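# Sort bowls into patterned and plain nested stacks

## Task

Nest the bowls into two piles, one holding every patterned bowl and the other every plain bowl, then release them all.

## Robot and tools

Robot: two arms, left_arm and right_arm, each ending in a five-finger hand (left_arm carries a left hand, right_arm a right hand). Bases in the scene frame: left_arm at (+0.045, +0.281, 0) m, right_arm at (+0.046, -0.339, 0) m. Scene frame: origin at table-top height midway between the arms, +x out over the table, +y toward left_arm, +z up. Arm names do not match image sides. A camera stand sits behind the arms. Loose objects may get nudged now and then.

Hand point: a spot 0.05 m in front of the palm and 0.15 m from the wrist face along the fingers. Its +z runs along straight fingers, +y out of the palm, +x across the palm away from the thumb on the right hand (toward the thumb on the left hand). Straight fingertips reach 0.06 to 0.07 m past it along +z and sit 0.06 m behind it along -y. A wrist bracket on the little-finger side can strike things. Reported positions may be off by a few cm; arms often rest 1 to 3 cm (up to 5 cm) short of a command, usually low, without any contact.

Row layout (used by execute_actions and move): one flat list of 28 numbers covering both arms, each in [-1, 1]. Order: left_arm dx, dy, dz, rx, ry, rz; left hand grasp numbers a, b, c, then 0, 0, 0; left force_limit, speed; then the same 14 for right_arm. The six pose numbers are an offset, not a pose: measured from that arm's current Hand target, along the Hand target's own axes. 1.0 = 0.6 m for dx/dy/dz and 180 degrees for rx/ry/rz (a single rotation vector). All zeros re-requests the Hand target, so a resting arm that fell short is pushed toward it again; send the leftover distance if it still stays short. Orientation commands are clipped to 40 degrees from the measured one each step.

Grasp numbers: the three hand slots after a, b, c must be exactly 0 or the row is refused. a (0 to +1) curls index and middle and bends the thumb; b curls ring and little; c swings the thumb in front of the palm. All zero is a fully open hand. To keep a hand unchanged or hold a grip, repeat its last a, b, c (zeros if none sent yet). With c = 1 the hand can wrap objects about 0.035 to 0.065 m thick, or handles down to 0.025 m. force_limit: -1 is about 0 N, +1 is 10 N at the fingertip (15 N for thumb motors). speed: near zero at -1, full at +0.48 and above; use -0.94 or lower for a gentle close. A changed force_limit or speed alone does not restart a stopped motor; send a more closed target to squeeze, a more open one to loosen.

execute_actions(actions, cameras): actions is a list of actions; each action is a table of up to 15 rows, one row per 1/30 s step, and a short table holds its last row to fill 15 steps. Every row in an action is an offset from the Hand target at that action's start, not from the prior row; the next action starts from the new Hand target, so repeating an offset moves further. An empty list returns all camera images; otherwise name cameras to get pictures.

move(target, speed, blend, blocking, cameras): target is one 28-number row or up to 15 rows; every row is an offset from the same starting Hand targets. speed is in m/s, 0.002 to 4.3, default 0.25 (rotation limit twice that in rad/s), one value or one per target. blend in m rounds corners between listed targets; 0 stops at each. All paths finish together, take at least 0.5 s and are cut off at 10 s. Paths ignore obstacles and the other arm; avoid routing near an arm's own base. blocking=false returns after about 0.5 s while the move continues. The result adds a move: line: done (within 10 mm and 2 degrees), off_target, moving, held, fault, plus limits such as paced (pose clipped) or held (steps withheld). Neither done nor off_target tells you about contact.

wait(seconds 0 to 10, cameras): lets time pass holding commands; a running move continues. stop(cameras): brakes a running move. zoom_image(camera, region [x0, y0, x1, y1], at most 504 px each side): enlarges part of a camera's newest image. show_instructions(): shows the reference pages. finished_scene(scene=1): ends the scene for good.

Cameras: cam_head_left, cam_head_right, cam_high, cam_low, cam_left_wrist, cam_right_wrist, all 504x504, with given calibrations; fixed ones may have shifted slightly.

Result lines: end_effector_position (m) and end_effector_quat_wxyz in the scene frame; Hand target (the clipped last command, base for next offsets); hand_measured, hand_stopped_by (moving, target, force, stalled, fault) and hand_load_n, six values each in the order little, ring, middle, index, thumb_bend, thumb_turn; hand_force_limit, hand_speed; joint velocities, torques, motor temperatures. A grip loss shows as hand_load_n dropping near 0. MOTOR HOT appears at 85 °C; at 100 °C the arm drops for 30 to 60 s.

Avoid: anything leaving the table or being set down off it, dropping or releasing moving bowls, fast impacts and hard pushes (faster moves and targets far past contact press harder), heavy force on fingers, arms touching or one hand gripping the other, pressing against unreachable poses, and long stretched holds that heat motors.

Each tool is called as name(argument=value, ...) on one line, values as JSON.

Reference images:

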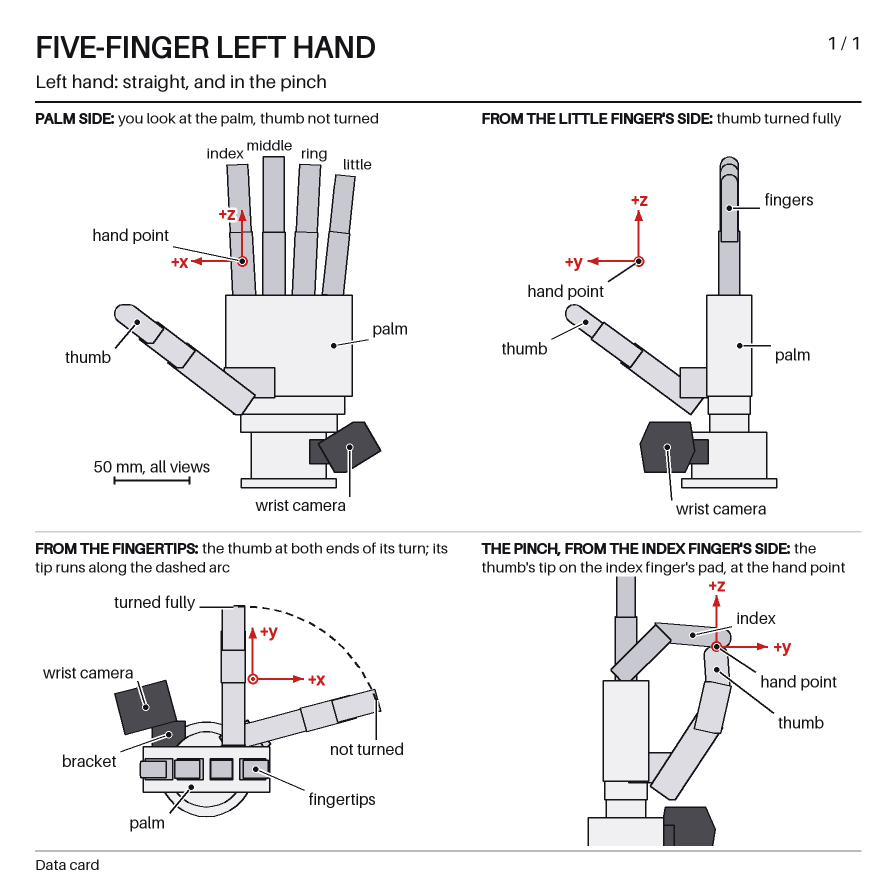

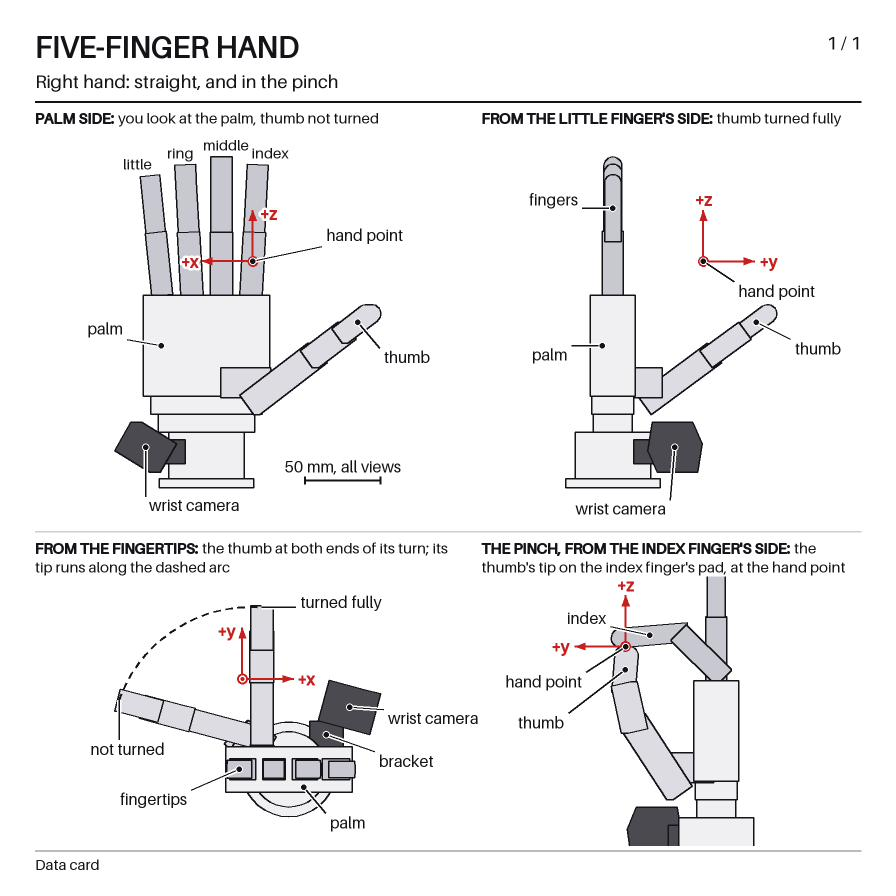

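## Session

execute_actions(actions=[])

Scene clock: 0.00 s.
left_arm: end_effector_position=(+0.2664, +0.1700, +0.2642) hand_measured=(+1.000, +1.000, +1.000, +1.000, +1.000, +1.000) hand_load_n=(+0.0, +0.0, +0.0, +0.0, +0.0, +0.0) hand_stopped_by=(target, target, target, target, target, target) hand_force_limit=0.00 hand_speed=-0.80 end_effector_quat_wxyz=(+0.485, +0.391, +0.768, +0.150) | right_arm: end_effector_position=(+0.4105, -0.1794, +0.3592) hand_measured=(+1.000, +1.000, +1.000, +1.000, +1.000, +1.000) hand_load_n=(+0.0, +0.0, +0.0, -0.5, +0.0, +0.0) hand_stopped_by=(target, target, target, target, target, target) hand_force_limit=0.00 hand_speed=-0.80 end_effector_quat_wxyz=(+0.080, +0.973, -0.112, +0.188)
Joint positions: left_arm=[-1.378 0.509 0.58 -1.025 -0.934 1.494] | right_arm=[0.64 1.442 1.707 -1.662 0.375 -0.74]
Joint velocities: within noise
Joint torques (N m): no reading
Motor temperatures (°C): left_arm=[26 26 26 24 23 23] | right_arm=[28 27 27 25 23 23]
Heat: left arm: hottest waist 26 °C; right arm: hottest waist 28 °C.
Hand target: left_arm +0.2672, +0.1669, +0.2758; +0.493, +0.383, +0.768, +0.141 | right_arm +0.4133, -0.1773, +0.3683; +0.071, +0.971, -0.114, +0.198

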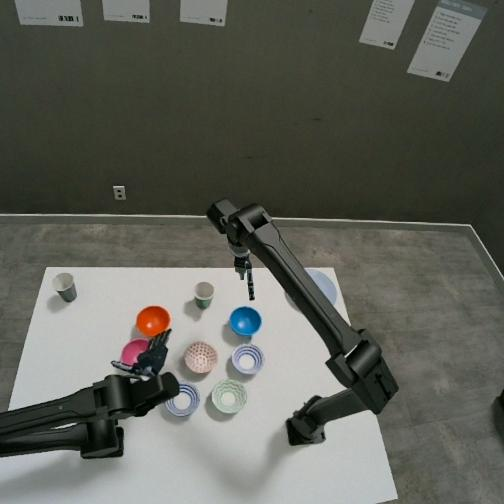

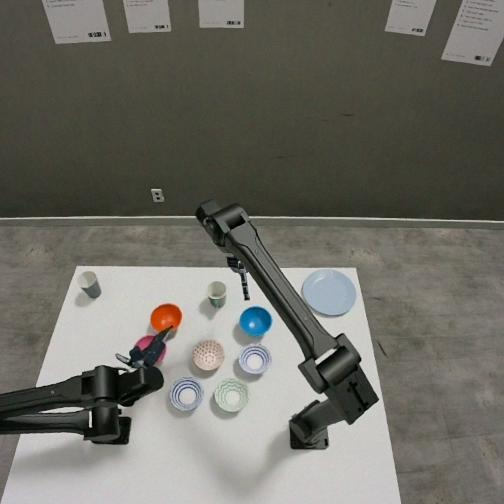

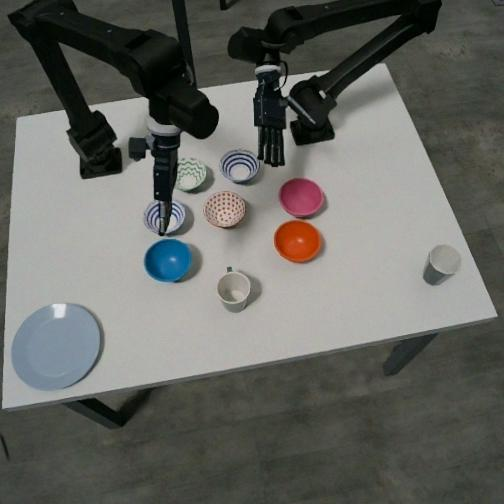

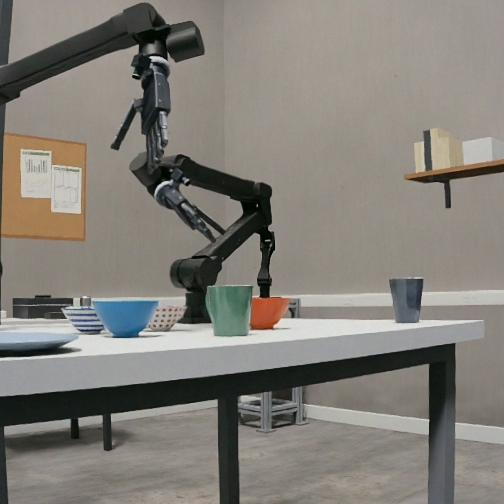

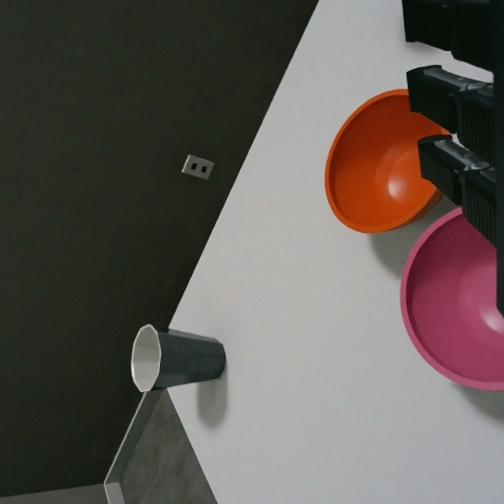

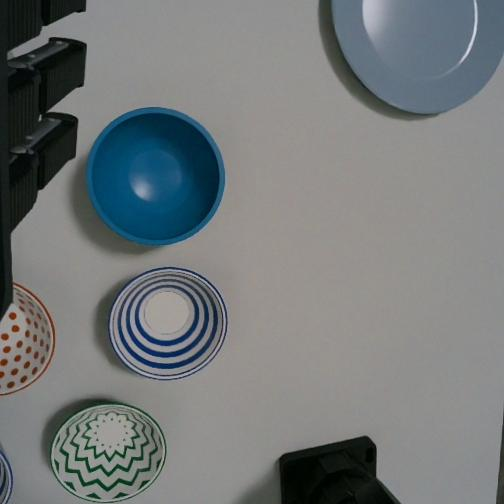

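move(target=[0,0,0,0,0,0,0,0,0,0,0,0,0,-0.8,0.004,0.8098,0.0262,-0.1658,-0.0384,0.3772,0,0,0,0,0,0,0,-0.8], speed=0.3, cameras=["all"])

Scene clock: 24.83 s.
left_arm: end_effector_position=(+0.2664, +0.1700, +0.2642) hand_measured=(+1.000, +1.000, +1.000, +1.000, +1.000, +1.000) hand_load_n=(+0.0, +0.0, +0.0, +0.0, +0.0, +0.0) hand_stopped_by=(target, target, target, target, target, target) hand_force_limit=0.00 hand_speed=-0.80 end_effector_quat_wxyz=(+0.485, +0.391, +0.768, +0.150) | right_arm: end_effector_position=(+0.2957, -0.6408, +0.3851) hand_measured=(+1.000, +1.000, +1.000, +1.000, +1.000, +1.000) hand_load_n=(+0.0, +0.0, +0.0, +0.0, +0.0, +0.0) hand_stopped_by=(target, target, target, target, target, target) hand_force_limit=0.00 hand_speed=-0.80 end_effector_quat_wxyz=(+0.178, +0.706, -0.675, +0.117)
Joint positions: left_arm=[-1.378 0.509 0.58 -1.025 -0.934 1.494] | right_arm=[-0.646 1.426 1.762 -1.702 0.381 -0.736]
Joint torques (N m): left_arm=[-0.85 1.32 11.6 1.32 -0.74 0.07] | right_arm=[-0.85 -11.34 10.33 0.34 0.28 -0.15]
Heat: left arm: hottest elbow 28 °C; right arm: hottest elbow 29 °C.
Hand target: left_arm +0.2672, +0.1669, +0.2757; +0.493, +0.384, +0.768, +0.141 | right_arm +0.2999, -0.6490, +0.4002; +0.177, +0.704, -0.678, +0.114
Off the commanded pose: left_arm 0.012 m, 2 deg | right_arm 0.018 m, 1 deg.
joint sent to its limit (right arm) — joint 4 (wrist pitch), lower limit. The joint targets still meet the commanded pose.
move: off_target (left_arm, right_arm)
camera_calibration:
cam_left_wrist: T_world_to_cam=[[-0.461785, -0.438655, -0.770932, 0.407595], [-0.516909, 0.839396, -0.167984, 0.0427526], [0.720805, 0.32093, -0.614365, 0.0276263], [0, 0, 0, 1]] pos_world=[0.190407, 0.134041, 0.338383]
cam_right_wrist: T_world_to_cam=[[-0.948126, -0.216413, 0.232856, 0.0490487], [-0.182588, 0.970349, 0.15838, 0.611749], [-0.260227, 0.107647, -0.959528, 0.629133], [0, 0, 0, 1]] pos_world=[0.32192, -0.650719, 0.495361]

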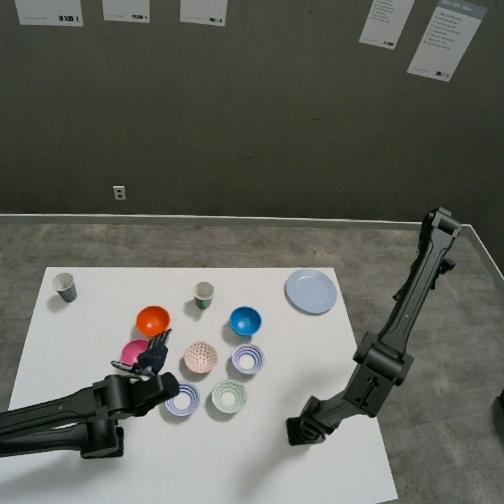

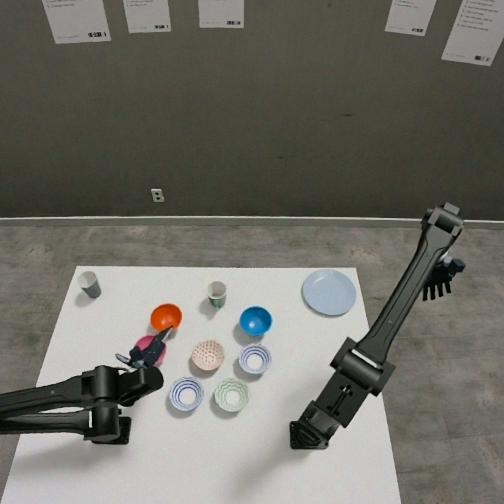

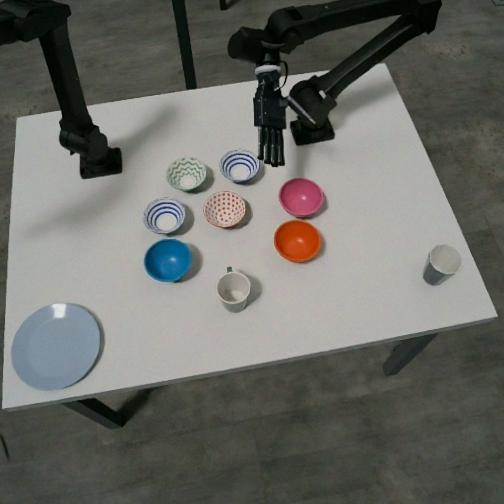

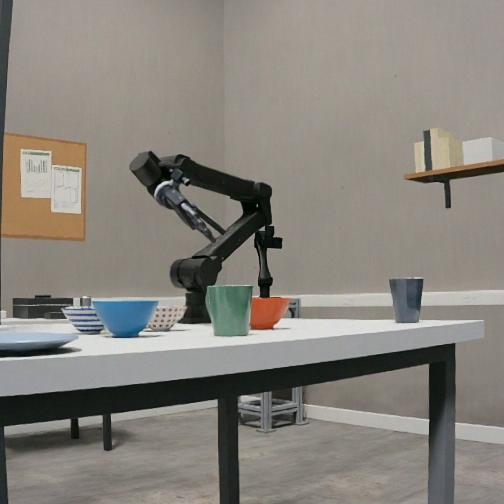

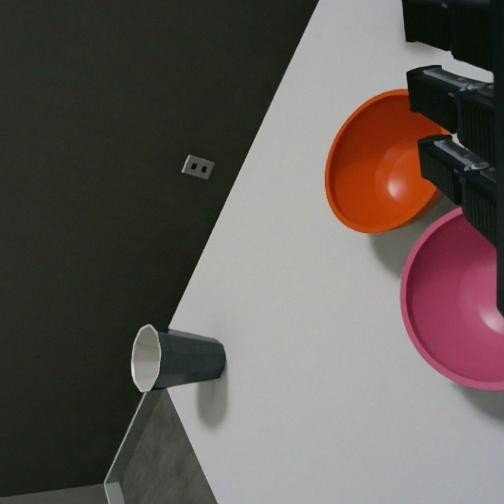

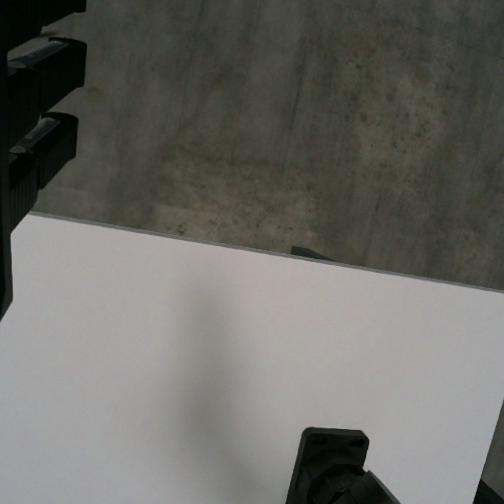

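zoom_image(camera="cam_high", region=[130, 140, 340, 320])

zoom_image(camera="cam_low", region=[50, 260, 310, 360])

zoom_image(camera="cam_head_right", region=[110, 270, 290, 430])

Scaled by 2.400 from the camera's 504x504 image, which has a finer 720x720 frame.

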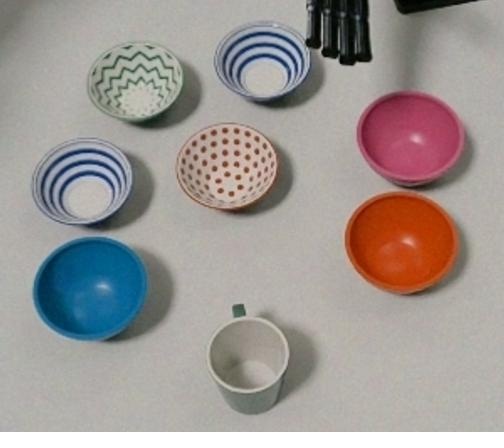

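Scaled by 1.938 from the camera's 504x504 image, which has a finer 720x720 frame.

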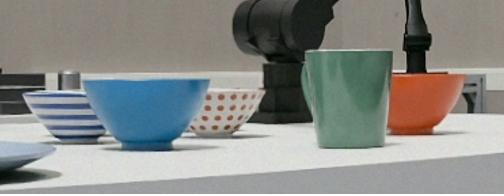

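Scaled by 2.800 from the camera's 504x504 image, which has a finer 720x720 frame.

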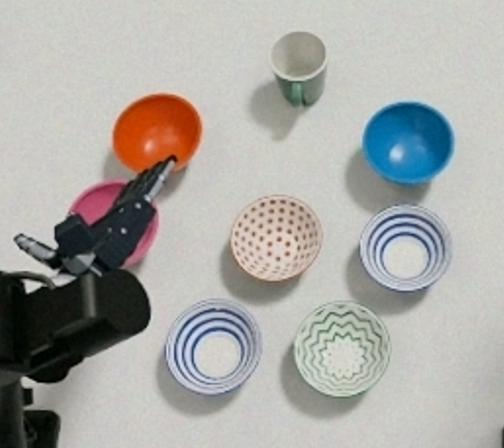

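move(target=[-0.359,-0.5543,0.2023,0.0974,0.3406,-0.2653,0.4,0.5,1,0,0,0,0,0,0,0,0,0,0,0,0,0,0,0,0,0,0,-0.8], speed=0.3, cameras=["all"])

Scene clock: 32.67 s.
left_arm: end_effector_position=(+0.2604, -0.2215, +0.1540) hand_measured=(+0.040, -0.010, +0.226, +0.300, +0.500, -1.000) hand_load_n=(+0.0, +0.0, +0.0, +0.0, +0.0, +0.5) hand_stopped_by=(target, target, target, target, target, target) hand_force_limit=0.00 hand_speed=0.00 end_effector_quat_wxyz=(-0.003, +0.009, +1.000, +0.008) | right_arm: end_effector_position=(+0.2957, -0.6408, +0.3851) hand_measured=(+1.000, +1.000, +1.000, +1.000, +1.000, +1.000) hand_load_n=(+0.0, +0.0, +0.0, +0.0, +0.0, +0.0) hand_stopped_by=(target, target, target, target, target, target) hand_force_limit=0.00 hand_speed=-0.80 end_effector_quat_wxyz=(+0.178, +0.707, -0.675, +0.117)
Joint positions: left_arm=[-1.2 1.99 1.917 -1.516 -0.001 0.43] | right_arm=[-0.646 1.426 1.762 -1.702 0.381 -0.737]
Joint torques (N m): left_arm=[-0.15 -15.97 12.93 -0.05 -0.06 -0.06] | right_arm=[-0.85 -11.22 10.35 0.34 0.27 -0.13]
Heat: left arm: hottest elbow 28 °C; right arm: hottest elbow 30 °C.
Hand target: left_arm +0.2698, -0.2312, +0.1605; +0.000, +0.000, +1.000, -0.001 | right_arm +0.2999, -0.6490, +0.4002; +0.177, +0.704, -0.678, +0.114
Off the commanded pose: left_arm 0.015 m, 2 deg | right_arm 0.018 m, 1 deg.
joint sent to its limit (right arm) — joint 4 (wrist pitch), lower limit. The joint targets still meet the commanded pose.
move: off_target (left_arm, right_arm)
camera_calibration:
cam_left_wrist: T_world_to_cam=[[-0.27776, -0.959063, -0.0552094, -0.125263], [-0.840347, 0.214728, 0.497703, 0.193111], [-0.465473, 0.184637, -0.865589, 0.407326], [0, 0, 0, 1]] pos_world=[0.317087, -0.236809, 0.249549]
cam_right_wrist: T_world_to_cam=[[-0.948017, -0.216753, 0.232986, 0.0487271], [-0.182891, 0.970274, 0.158492, 0.611741], [-0.260414, 0.107642, -0.959478, 0.629165], [0, 0, 0, 1]] pos_world=[0.321919, -0.650719, 0.495361]

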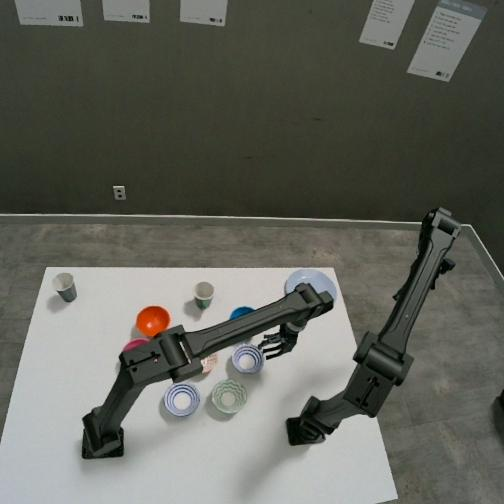

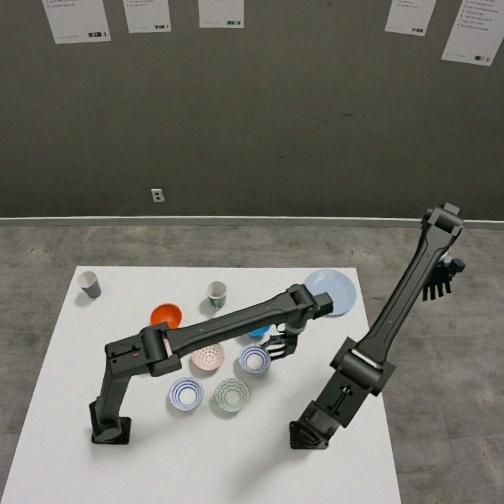

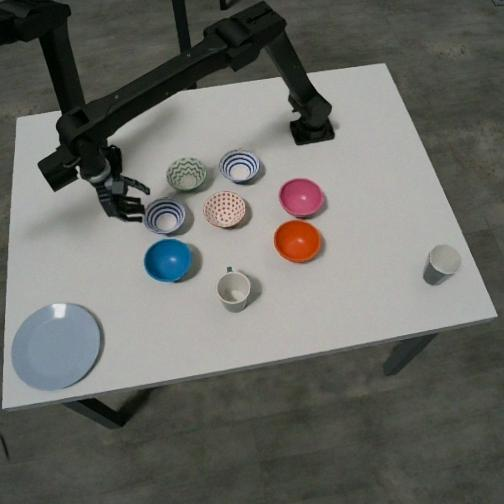

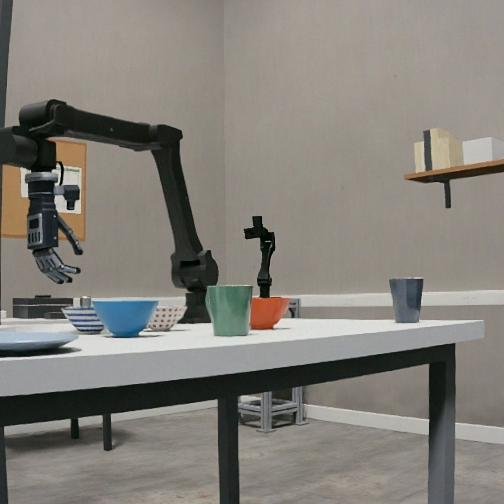

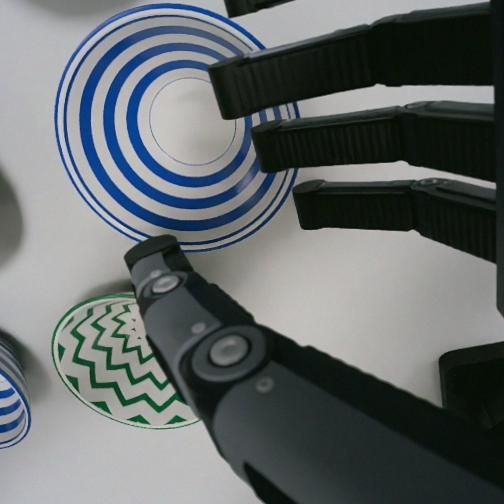

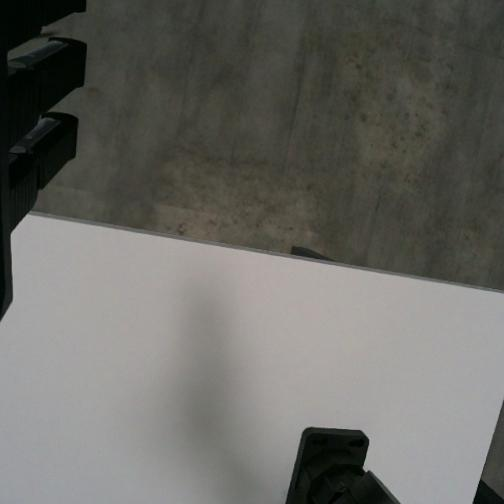

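move(target=[-0.0187,-0.008,0.1067,0,0,0,0.5,0.5,1,0,0,0,0,0,0,0,0,0,0,0,0,0,0,0,0,0,0,-0.8], speed=0.15, cameras=["cam_left_wrist", "cam_low"])

Scene clock: 35.83 s.
left_arm: end_effector_position=(+0.2734, -0.2352, +0.1036) hand_measured=(+0.050, -0.024, +0.026, +0.100, +0.426, -1.000) hand_load_n=(+0.0, +0.0, +0.0, +0.0, +0.0, +0.0) hand_stopped_by=(target, target, target, target, target, target) hand_force_limit=0.00 hand_speed=0.00 end_effector_quat_wxyz=(+0.000, +0.003, +1.000, +0.001) | right_arm: end_effector_position=(+0.2957, -0.6408, +0.3851) hand_measured=(+1.000, +1.000, +1.000, +1.000, +1.000, +1.000) hand_load_n=(+0.0, +0.0, +0.0, +0.0, +0.0, +0.0) hand_stopped_by=(target, target, target, target, target, target) hand_force_limit=0.00 hand_speed=-0.80 end_effector_quat_wxyz=(+0.178, +0.707, -0.675, +0.117)
Joint positions: left_arm=[-1.188 2.047 1.878 -1.403 -0.001 0.429] | right_arm=[-0.646 1.426 1.762 -1.702 0.381 -0.737]
Joint torques (N m): left_arm=[0.21 -17.03 8.44 0.92 -0.05 0.1] | right_arm=[-0.79 -11.34 10.35 0.31 0.28 -0.14]
Heat: left arm: hottest elbow 29 °C; right arm: hottest elbow 31 °C.
Hand target: left_arm +0.2810, -0.2360, +0.0966; +0.000, +0.000, +1.000, -0.001 | right_arm +0.2999, -0.6490, +0.4002; +0.177, +0.704, -0.678, +0.114
Off the commanded pose: left_arm 0.010 m, 0 deg | right_arm 0.018 m, 1 deg.
joint sent to its limit (right arm) — joint 4 (wrist pitch), lower limit. The joint targets still meet the commanded pose.
move: off_target (right_arm)
camera_calibration:
cam_left_wrist: T_world_to_cam=[[-0.265689, -0.963131, -0.0422901, -0.143235], [-0.846319, 0.212008, 0.488668, 0.233992], [-0.461685, 0.165625, -0.871444, 0.367388], [0, 0, 0, 1]] pos_world=[0.329593, -0.24841, 0.199756]
Images, in order (width x height): cam_low 504x504, cam_left_wrist 504x504.

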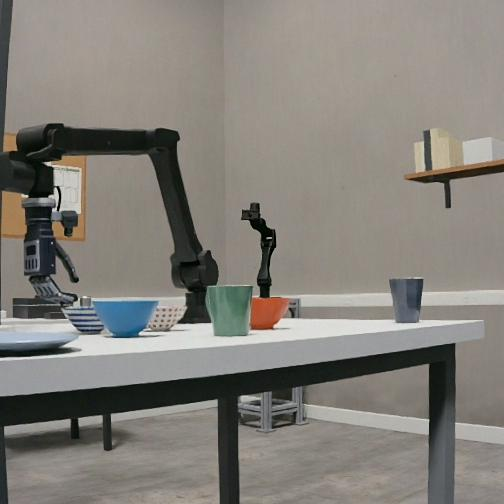

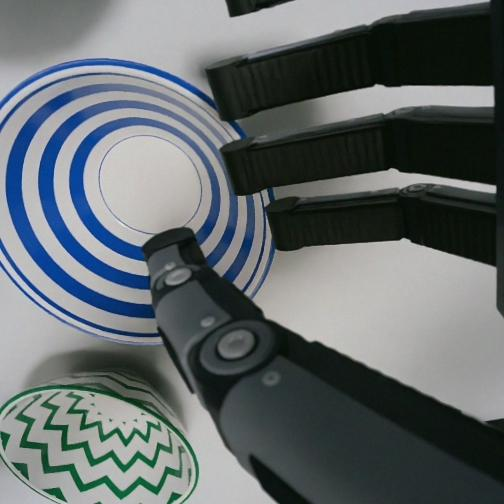

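zoom_image(camera="cam_left_wrist", region=[0, 40, 330, 370])

zoom_image(camera="cam_low", region=[10, 170, 170, 360])

Scaled by 1.527 from the camera's 504x504 image, which has a finer 720x720 frame.

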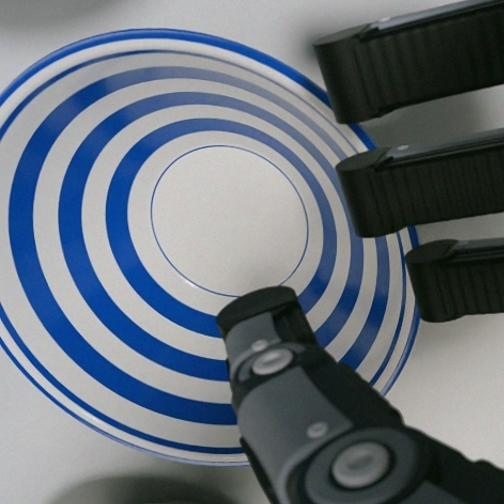

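Scaled by 2.653 from the camera's 504x504 image, which has a finer 720x720 frame.

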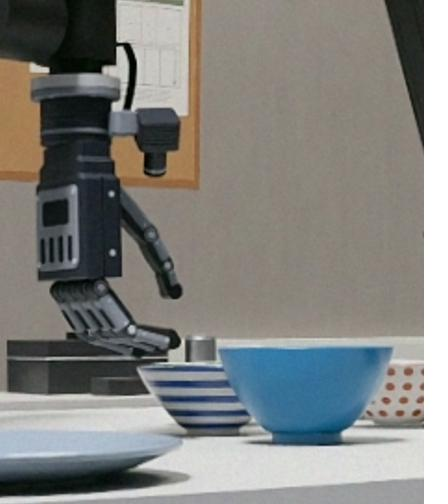

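wait(seconds=0.1, cameras=["cam_high", "cam_head_right", "cam_head_left"])

zoom_image(camera="cam_high", region=[90, 140, 230, 260])

zoom_image(camera="cam_head_right", region=[210, 300, 350, 420])

Scene clock: 38.70 s.
left_arm: end_effector_position=(+0.2734, -0.2352, +0.1036) hand_measured=(+0.050, -0.024, +0.026, +0.100, +0.426, -1.000) hand_load_n=(+0.0, +0.0, +0.0, +0.0, +0.0, +0.0) hand_stopped_by=(target, target, target, target, target, target) hand_force_limit=0.00 hand_speed=0.00 end_effector_quat_wxyz=(+0.000, +0.003, +1.000, +0.001) | right_arm: end_effector_position=(+0.2957, -0.6408, +0.3851) hand_measured=(+1.000, +1.000, +1.000, +1.000, +1.000, +1.000) hand_load_n=(+0.0, +0.0, +0.0, +0.0, +0.0, +0.0) hand_stopped_by=(target, target, target, target, target, target) hand_force_limit=0.00 hand_speed=-0.80 end_effector_quat_wxyz=(+0.178, +0.707, -0.675, +0.117)
Joint positions: left_arm=[-1.188 2.047 1.878 -1.403 -0.001 0.429] | right_arm=[-0.646 1.426 1.762 -1.702 0.381 -0.737]
Joint torques (N m): left_arm=[0.15 -17.14 8.42 0.94 -0.07 0.09] | right_arm=[-0.85 -11.28 10.35 0.31 0.27 -0.14]
Heat: left arm: hottest elbow 29 °C; right arm: hottest elbow 31 °C.
Hand target: left_arm +0.2810, -0.2360, +0.0966; +0.000, +0.000, +1.000, -0.001 | right_arm +0.2999, -0.6490, +0.4002; +0.177, +0.704, -0.678, +0.114
Off the commanded pose: left_arm 0.010 m, 0 deg | right_arm 0.018 m, 1 deg.
wait: 0.10 s; at rest from the start
Images, in order (width x height): cam_head_left 504x504, cam_head_right 504x504, cam_high 504x504.

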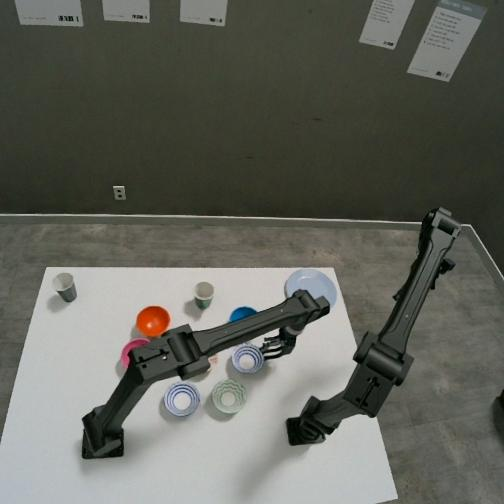

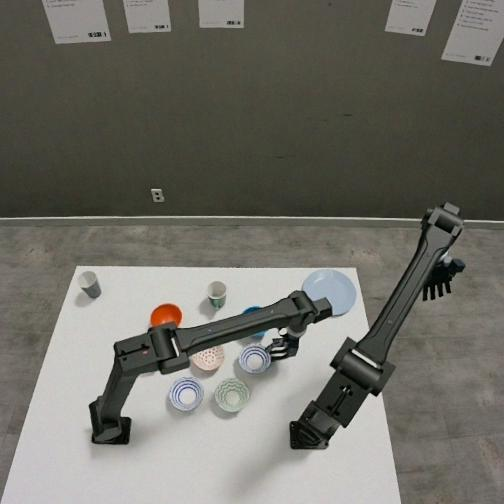

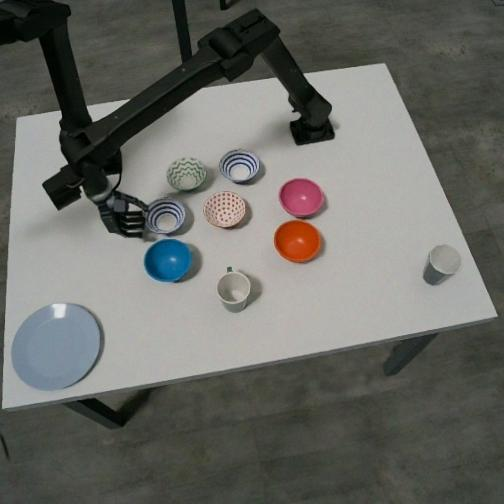

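Scaled by 3.600 from the camera's 504x504 image, which has a finer 720x720 frame.

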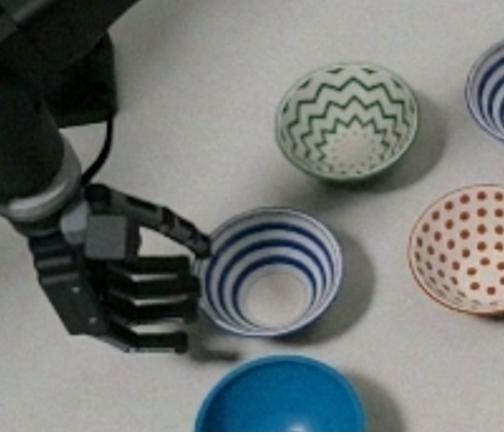

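Scaled by 3.600 from the camera's 504x504 image, which has a finer 720x720 frame.

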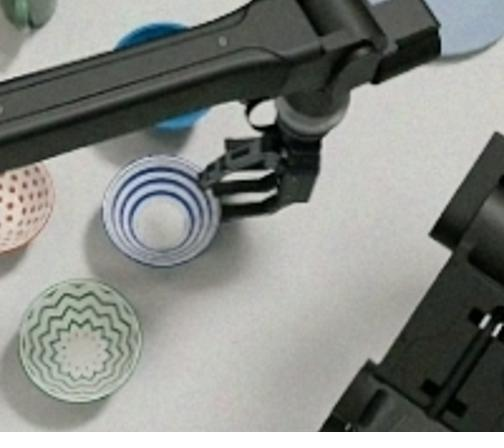

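move(target=[0.015,-0.0033,0.081,0,0,0,0.5,0.5,1,0,0,0,0,0,0,0,0,0,0,0,0,0,0,0,0,0,0,-0.8], speed=0.1, cameras=["cam_left_wrist", "cam_low", "cam_high"])

zoom_image(camera="cam_low", region=[10, 220, 130, 340])

zoom_image(camera="cam_high", region=[90, 140, 230, 260])

Scene clock: 40.73 s.
left_arm: end_effector_position=(+0.2736, -0.2374, +0.0618) hand_measured=(+0.050, -0.024, +0.026, +0.100, +0.426, -1.000) hand_load_n=(+0.5, +0.0, +0.0, +0.0, +0.0, +0.0) hand_stopped_by=(target, target, target, target, target, target) hand_force_limit=0.00 hand_speed=0.00 end_effector_quat_wxyz=(+0.003, +0.002, +1.000, -0.008) | right_arm: end_effector_position=(+0.2957, -0.6408, +0.3851) hand_measured=(+1.000, +1.000, +1.000, +1.000, +1.000, +1.000) hand_load_n=(+0.0, +0.0, +0.0, -0.5, +0.0, +0.0) hand_stopped_by=(target, target, target, target, target, target) hand_force_limit=0.00 hand_speed=-0.80 end_effector_quat_wxyz=(+0.178, +0.707, -0.675, +0.117)
Joint positions: left_arm=[-1.189 2.065 1.798 -1.288 0.001 0.426] | right_arm=[-0.646 1.426 1.762 -1.702 0.381 -0.737]
Joint torques (N m): left_arm=[-0.91 -16.56 7.64 0.84 -0.12 -0.02] | right_arm=[-0.79 -11.34 10.36 0.32 0.28 -0.14]
Heat: left arm: hottest elbow 29 °C; right arm: hottest elbow 31 °C.
Hand target: left_arm +0.2719, -0.2379, +0.0478; +0.000, +0.000, +1.000, +0.000 | right_arm +0.2999, -0.6490, +0.4002; +0.177, +0.704, -0.678, +0.114
Off the commanded pose: left_arm 0.014 m, 1 deg | right_arm 0.018 m, 1 deg.
joint sent to its limit (right arm) — joint 4 (wrist pitch), lower limit. The joint targets still meet the commanded pose.
move: off_target (left_arm, right_arm)
camera_calibration:
cam_left_wrist: T_world_to_cam=[[-0.262991, -0.964398, -0.0277852, -0.149051], [-0.849672, 0.21787, 0.480198, 0.257932], [-0.457048, 0.149896, -0.87672, 0.326745], [0, 0, 0, 1]] pos_world=[0.329297, -0.248918, 0.158463]
Images, in order (width x height): cam_high 504x504, cam_low 504x504, cam_left_wrist 504x504.

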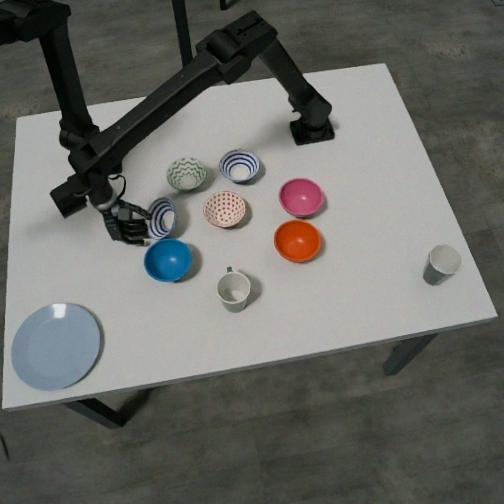

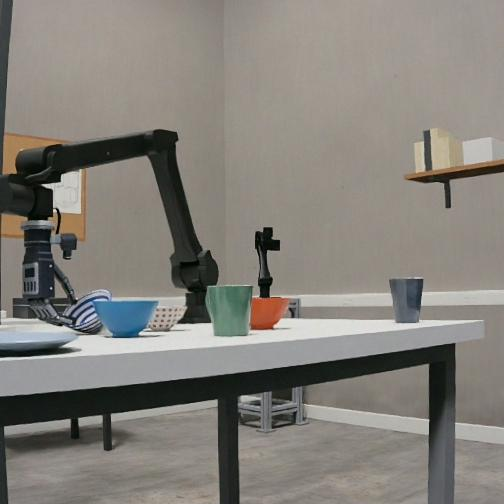

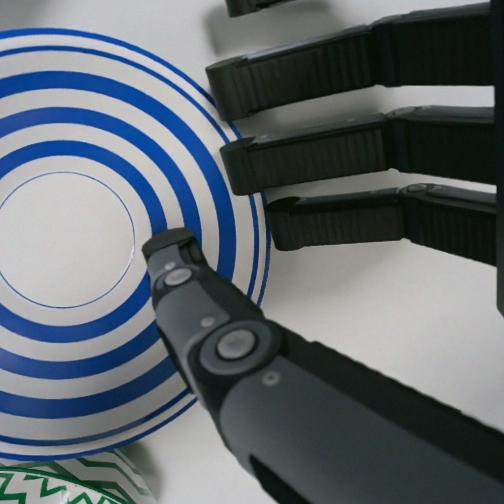

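Scaled by 4.200 from the camera's 504x504 image, which has a finer 720x720 frame.

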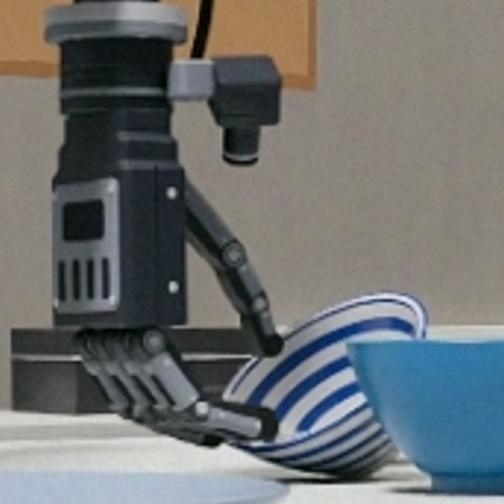

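Scaled by 3.600 from the camera's 504x504 image, which has a finer 720x720 frame.

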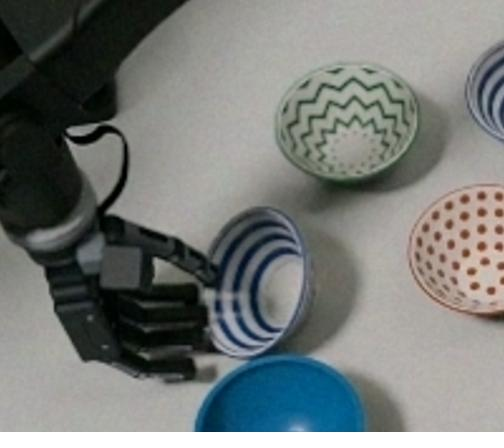

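move(target=[[0,0,-0.0667,0,0,0,0.5,0.5,1,0,0,0,0,0,0,0,0,0,0,0,0,0,0,0,0,0,0,-0.8],[0.0167,-0.0083,-0.09,0,0,0,0.4,0.5,1,0,0,0,0,0,0,0,0,0,0,0,0,0,0,0,0,0,0,-0.8]], speed=[0.05,0.1], cameras=["cam_left_wrist", "cam_low", "cam_high"])

zoom_image(camera="cam_low", region=[10, 220, 130, 340])

zoom_image(camera="cam_high", region=[90, 140, 230, 260])

Scene clock: 45.00 s.
left_arm: end_effector_position=(+0.2626, -0.2252, +0.0780) hand_measured=(+0.040, -0.010, +0.226, +0.300, +0.500, -1.000) hand_load_n=(+0.0, +0.0, +0.0, +0.0, +0.0, +0.0) hand_stopped_by=(target, target, target, target, target, target) hand_force_limit=0.00 hand_speed=0.00 end_effector_quat_wxyz=(-0.011, -0.003, +1.000, +0.024) | right_arm: end_effector_position=(+0.2957, -0.6408, +0.3851) hand_measured=(+1.000, +1.000, +1.000, +1.000, +1.000, +1.000) hand_load_n=(-0.5, +0.0, +0.0, +0.0, +0.0, +0.0) hand_stopped_by=(target, target, target, target, target, target) hand_force_limit=0.00 hand_speed=-0.80 end_effector_quat_wxyz=(+0.178, +0.707, -0.675, +0.117)
Joint positions: left_arm=[-1.195 2.065 1.828 -1.387 0.002 0.41] | right_arm=[-0.646 1.426 1.762 -1.702 0.381 -0.737]
Joint torques (N m): left_arm=[-1.79 -19.08 12.57 -0.06 -0.14 -0.04] | right_arm=[-0.91 -11.28 10.36 0.31 0.28 -0.14]
Motor temperatures (°C): left_arm=[26 26 29 24 23 23] | right_arm=[27 28 32 25 23 23]
Heat: left arm: hottest elbow 29 °C; right arm: hottest elbow 32 °C.
Hand target: left_arm +0.2619, -0.2429, +0.1018; +0.000, -0.001, +1.000, +0.000 | right_arm +0.2999, -0.6490, +0.4002; +0.177, +0.704, -0.678, +0.114
Off the commanded pose: left_arm 0.030 m, 3 deg | right_arm 0.018 m, 1 deg.
joint sent to its limit (right arm) — joint 4 (wrist pitch), lower limit. The joint targets still meet the commanded pose.
move: off_target (left_arm, right_arm); target 2's new numbers were sent with left_arm's hand 0.030 m and 3 deg from that target
camera_calibration:
cam_left_wrist: T_world_to_cam=[[-0.255674, -0.963361, -0.081036, -0.137237], [-0.836993, 0.178627, 0.517238, 0.223053], [-0.483811, 0.200071, -0.851997, 0.350502], [0, 0, 0, 1]] pos_world=[0.321183, -0.242177, 0.172134]
Images, in order (width x height): cam_high 504x504, cam_low 504x504, cam_left_wrist 504x504.

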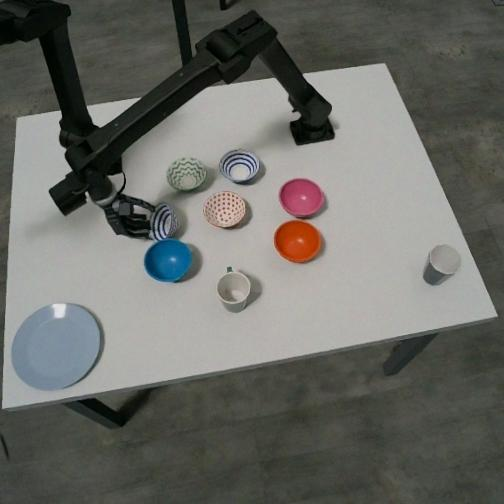

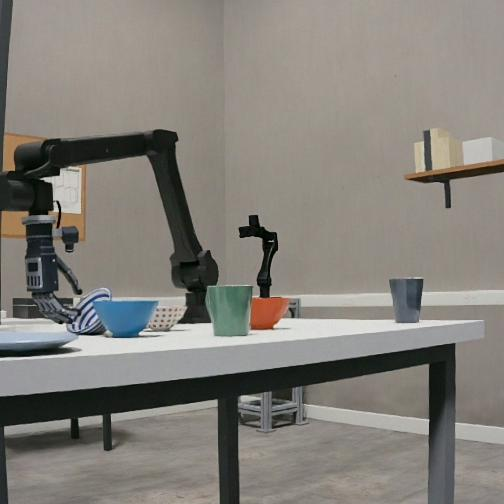

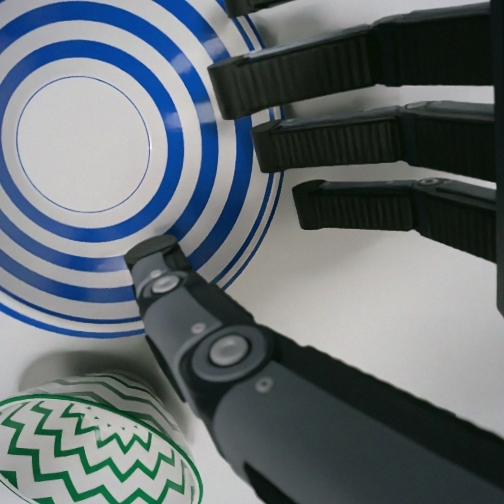

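Scaled by 4.200 from the camera's 504x504 image, which has a finer 720x720 frame.

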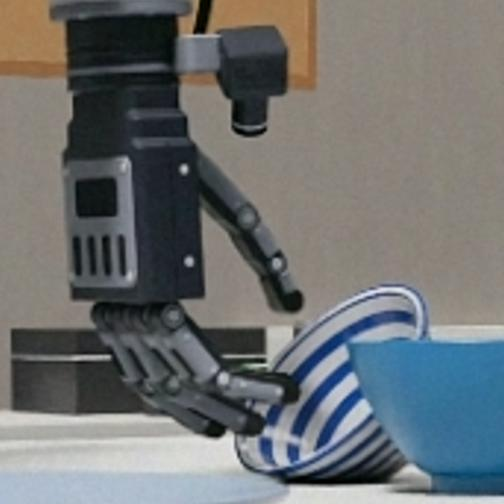

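Scaled by 3.600 from the camera's 504x504 image, which has a finer 720x720 frame.

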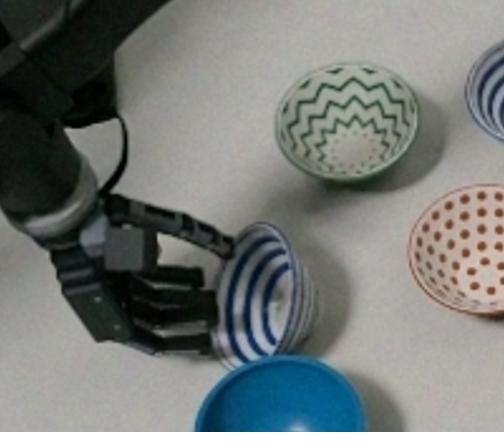

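move(target=[0,0.005,-0.0667,0,0,0,0.4,0.5,1,0,0,0,0,0,0,0,0,0,0,0,0,0,0,0,0,0,0,-0.8], speed=0.04, cameras=["cam_left_wrist", "cam_low", "cam_high"])

zoom_image(camera="cam_low", region=[10, 220, 130, 340])

zoom_image(camera="cam_high", region=[90, 140, 230, 260])

Scene clock: 47.47 s.
left_arm: end_effector_position=(+0.2621, -0.2243, +0.1092) hand_measured=(+0.040, -0.010, +0.226, +0.300, +0.500, -1.000) hand_load_n=(+0.0, +0.0, +0.0, +0.0, +0.0, +0.0) hand_stopped_by=(target, target, target, target, target, target) hand_force_limit=0.00 hand_speed=0.00 end_effector_quat_wxyz=(-0.015, -0.003, +0.999, +0.031) | right_arm: end_effector_position=(+0.2957, -0.6408, +0.3851) hand_measured=(+1.000, +1.000, +1.000, +1.000, +1.000, +1.000) hand_load_n=(+0.0, +0.0, +0.0, +0.0, +0.0, +0.0) hand_stopped_by=(target, target, target, target, target, target) hand_force_limit=0.00 hand_speed=-0.80 end_effector_quat_wxyz=(+0.178, +0.707, -0.675, +0.117)
Joint positions: left_arm=[-1.195 2.056 1.894 -1.477 0.002 0.41] | right_arm=[-0.646 1.426 1.762 -1.702 0.381 -0.737]
Joint torques (N m): left_arm=[-1.67 -20.37 12.67 -0.1 -0.13 -0.03] | right_arm=[-0.85 -11.34 10.33 0.29 0.27 -0.14]
Heat: left arm: hottest elbow 29 °C; right arm: hottest elbow 32 °C.
Hand target: left_arm +0.2620, -0.2399, +0.1419; +0.000, -0.001, +1.000, -0.001 | right_arm +0.2999, -0.6490, +0.4002; +0.177, +0.704, -0.678, +0.114
Off the commanded pose: left_arm 0.036 m, 4 deg | right_arm 0.018 m, 1 deg.
joint sent to its limit (right arm) — joint 4 (wrist pitch), lower limit. The joint targets still meet the commanded pose.
move: off_target (left_arm, right_arm)
camera_calibration:
cam_left_wrist: T_world_to_cam=[[-0.256222, -0.962135, -0.0929897, -0.132214], [-0.833802, 0.171324, 0.524807, 0.203048], [-0.489004, 0.212002, -0.846127, 0.380065], [0, 0, 0, 1]] pos_world=[0.321279, -0.242569, 0.202728]
Images, in order (width x height): cam_high 504x504, cam_low 504x504, cam_left_wrist 504x504.

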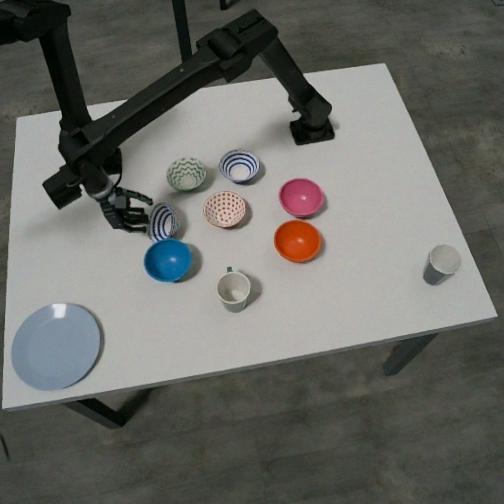

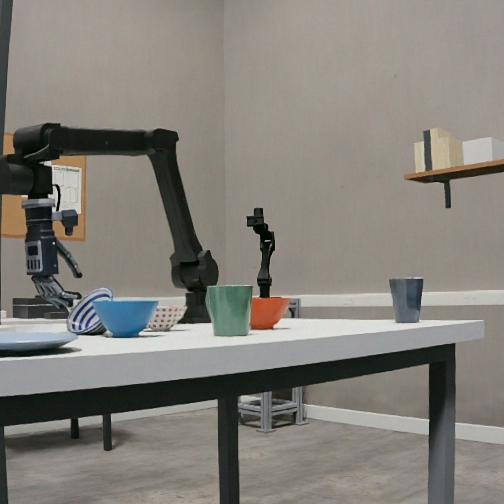

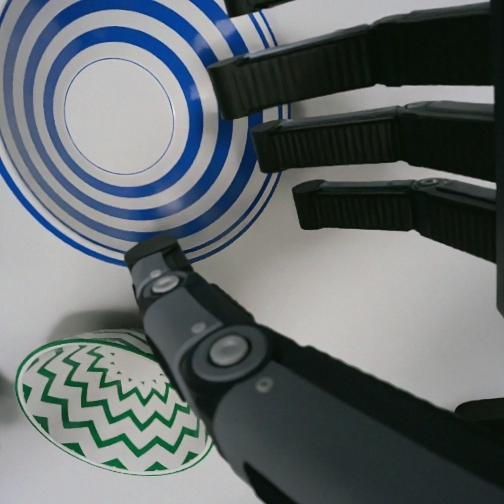

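Scaled by 4.200 from the camera's 504x504 image, which has a finer 720x720 frame.

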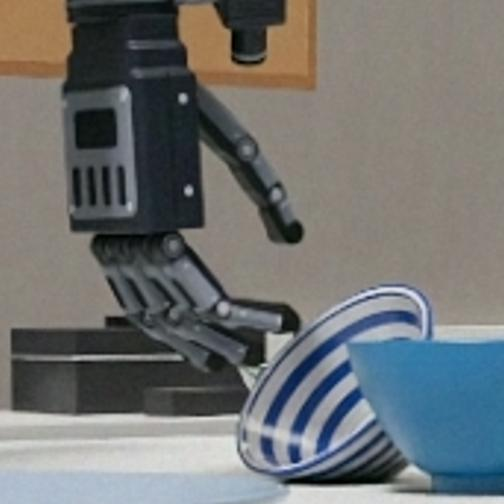

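Scaled by 3.600 from the camera's 504x504 image, which has a finer 720x720 frame.

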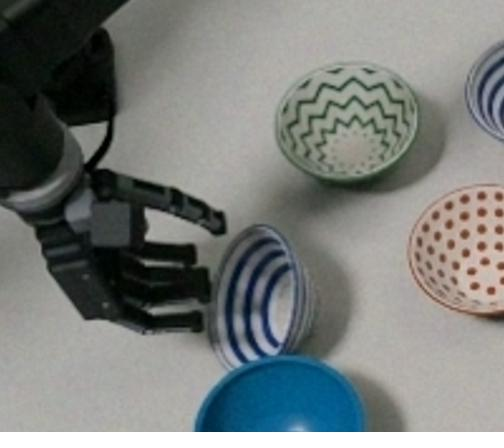

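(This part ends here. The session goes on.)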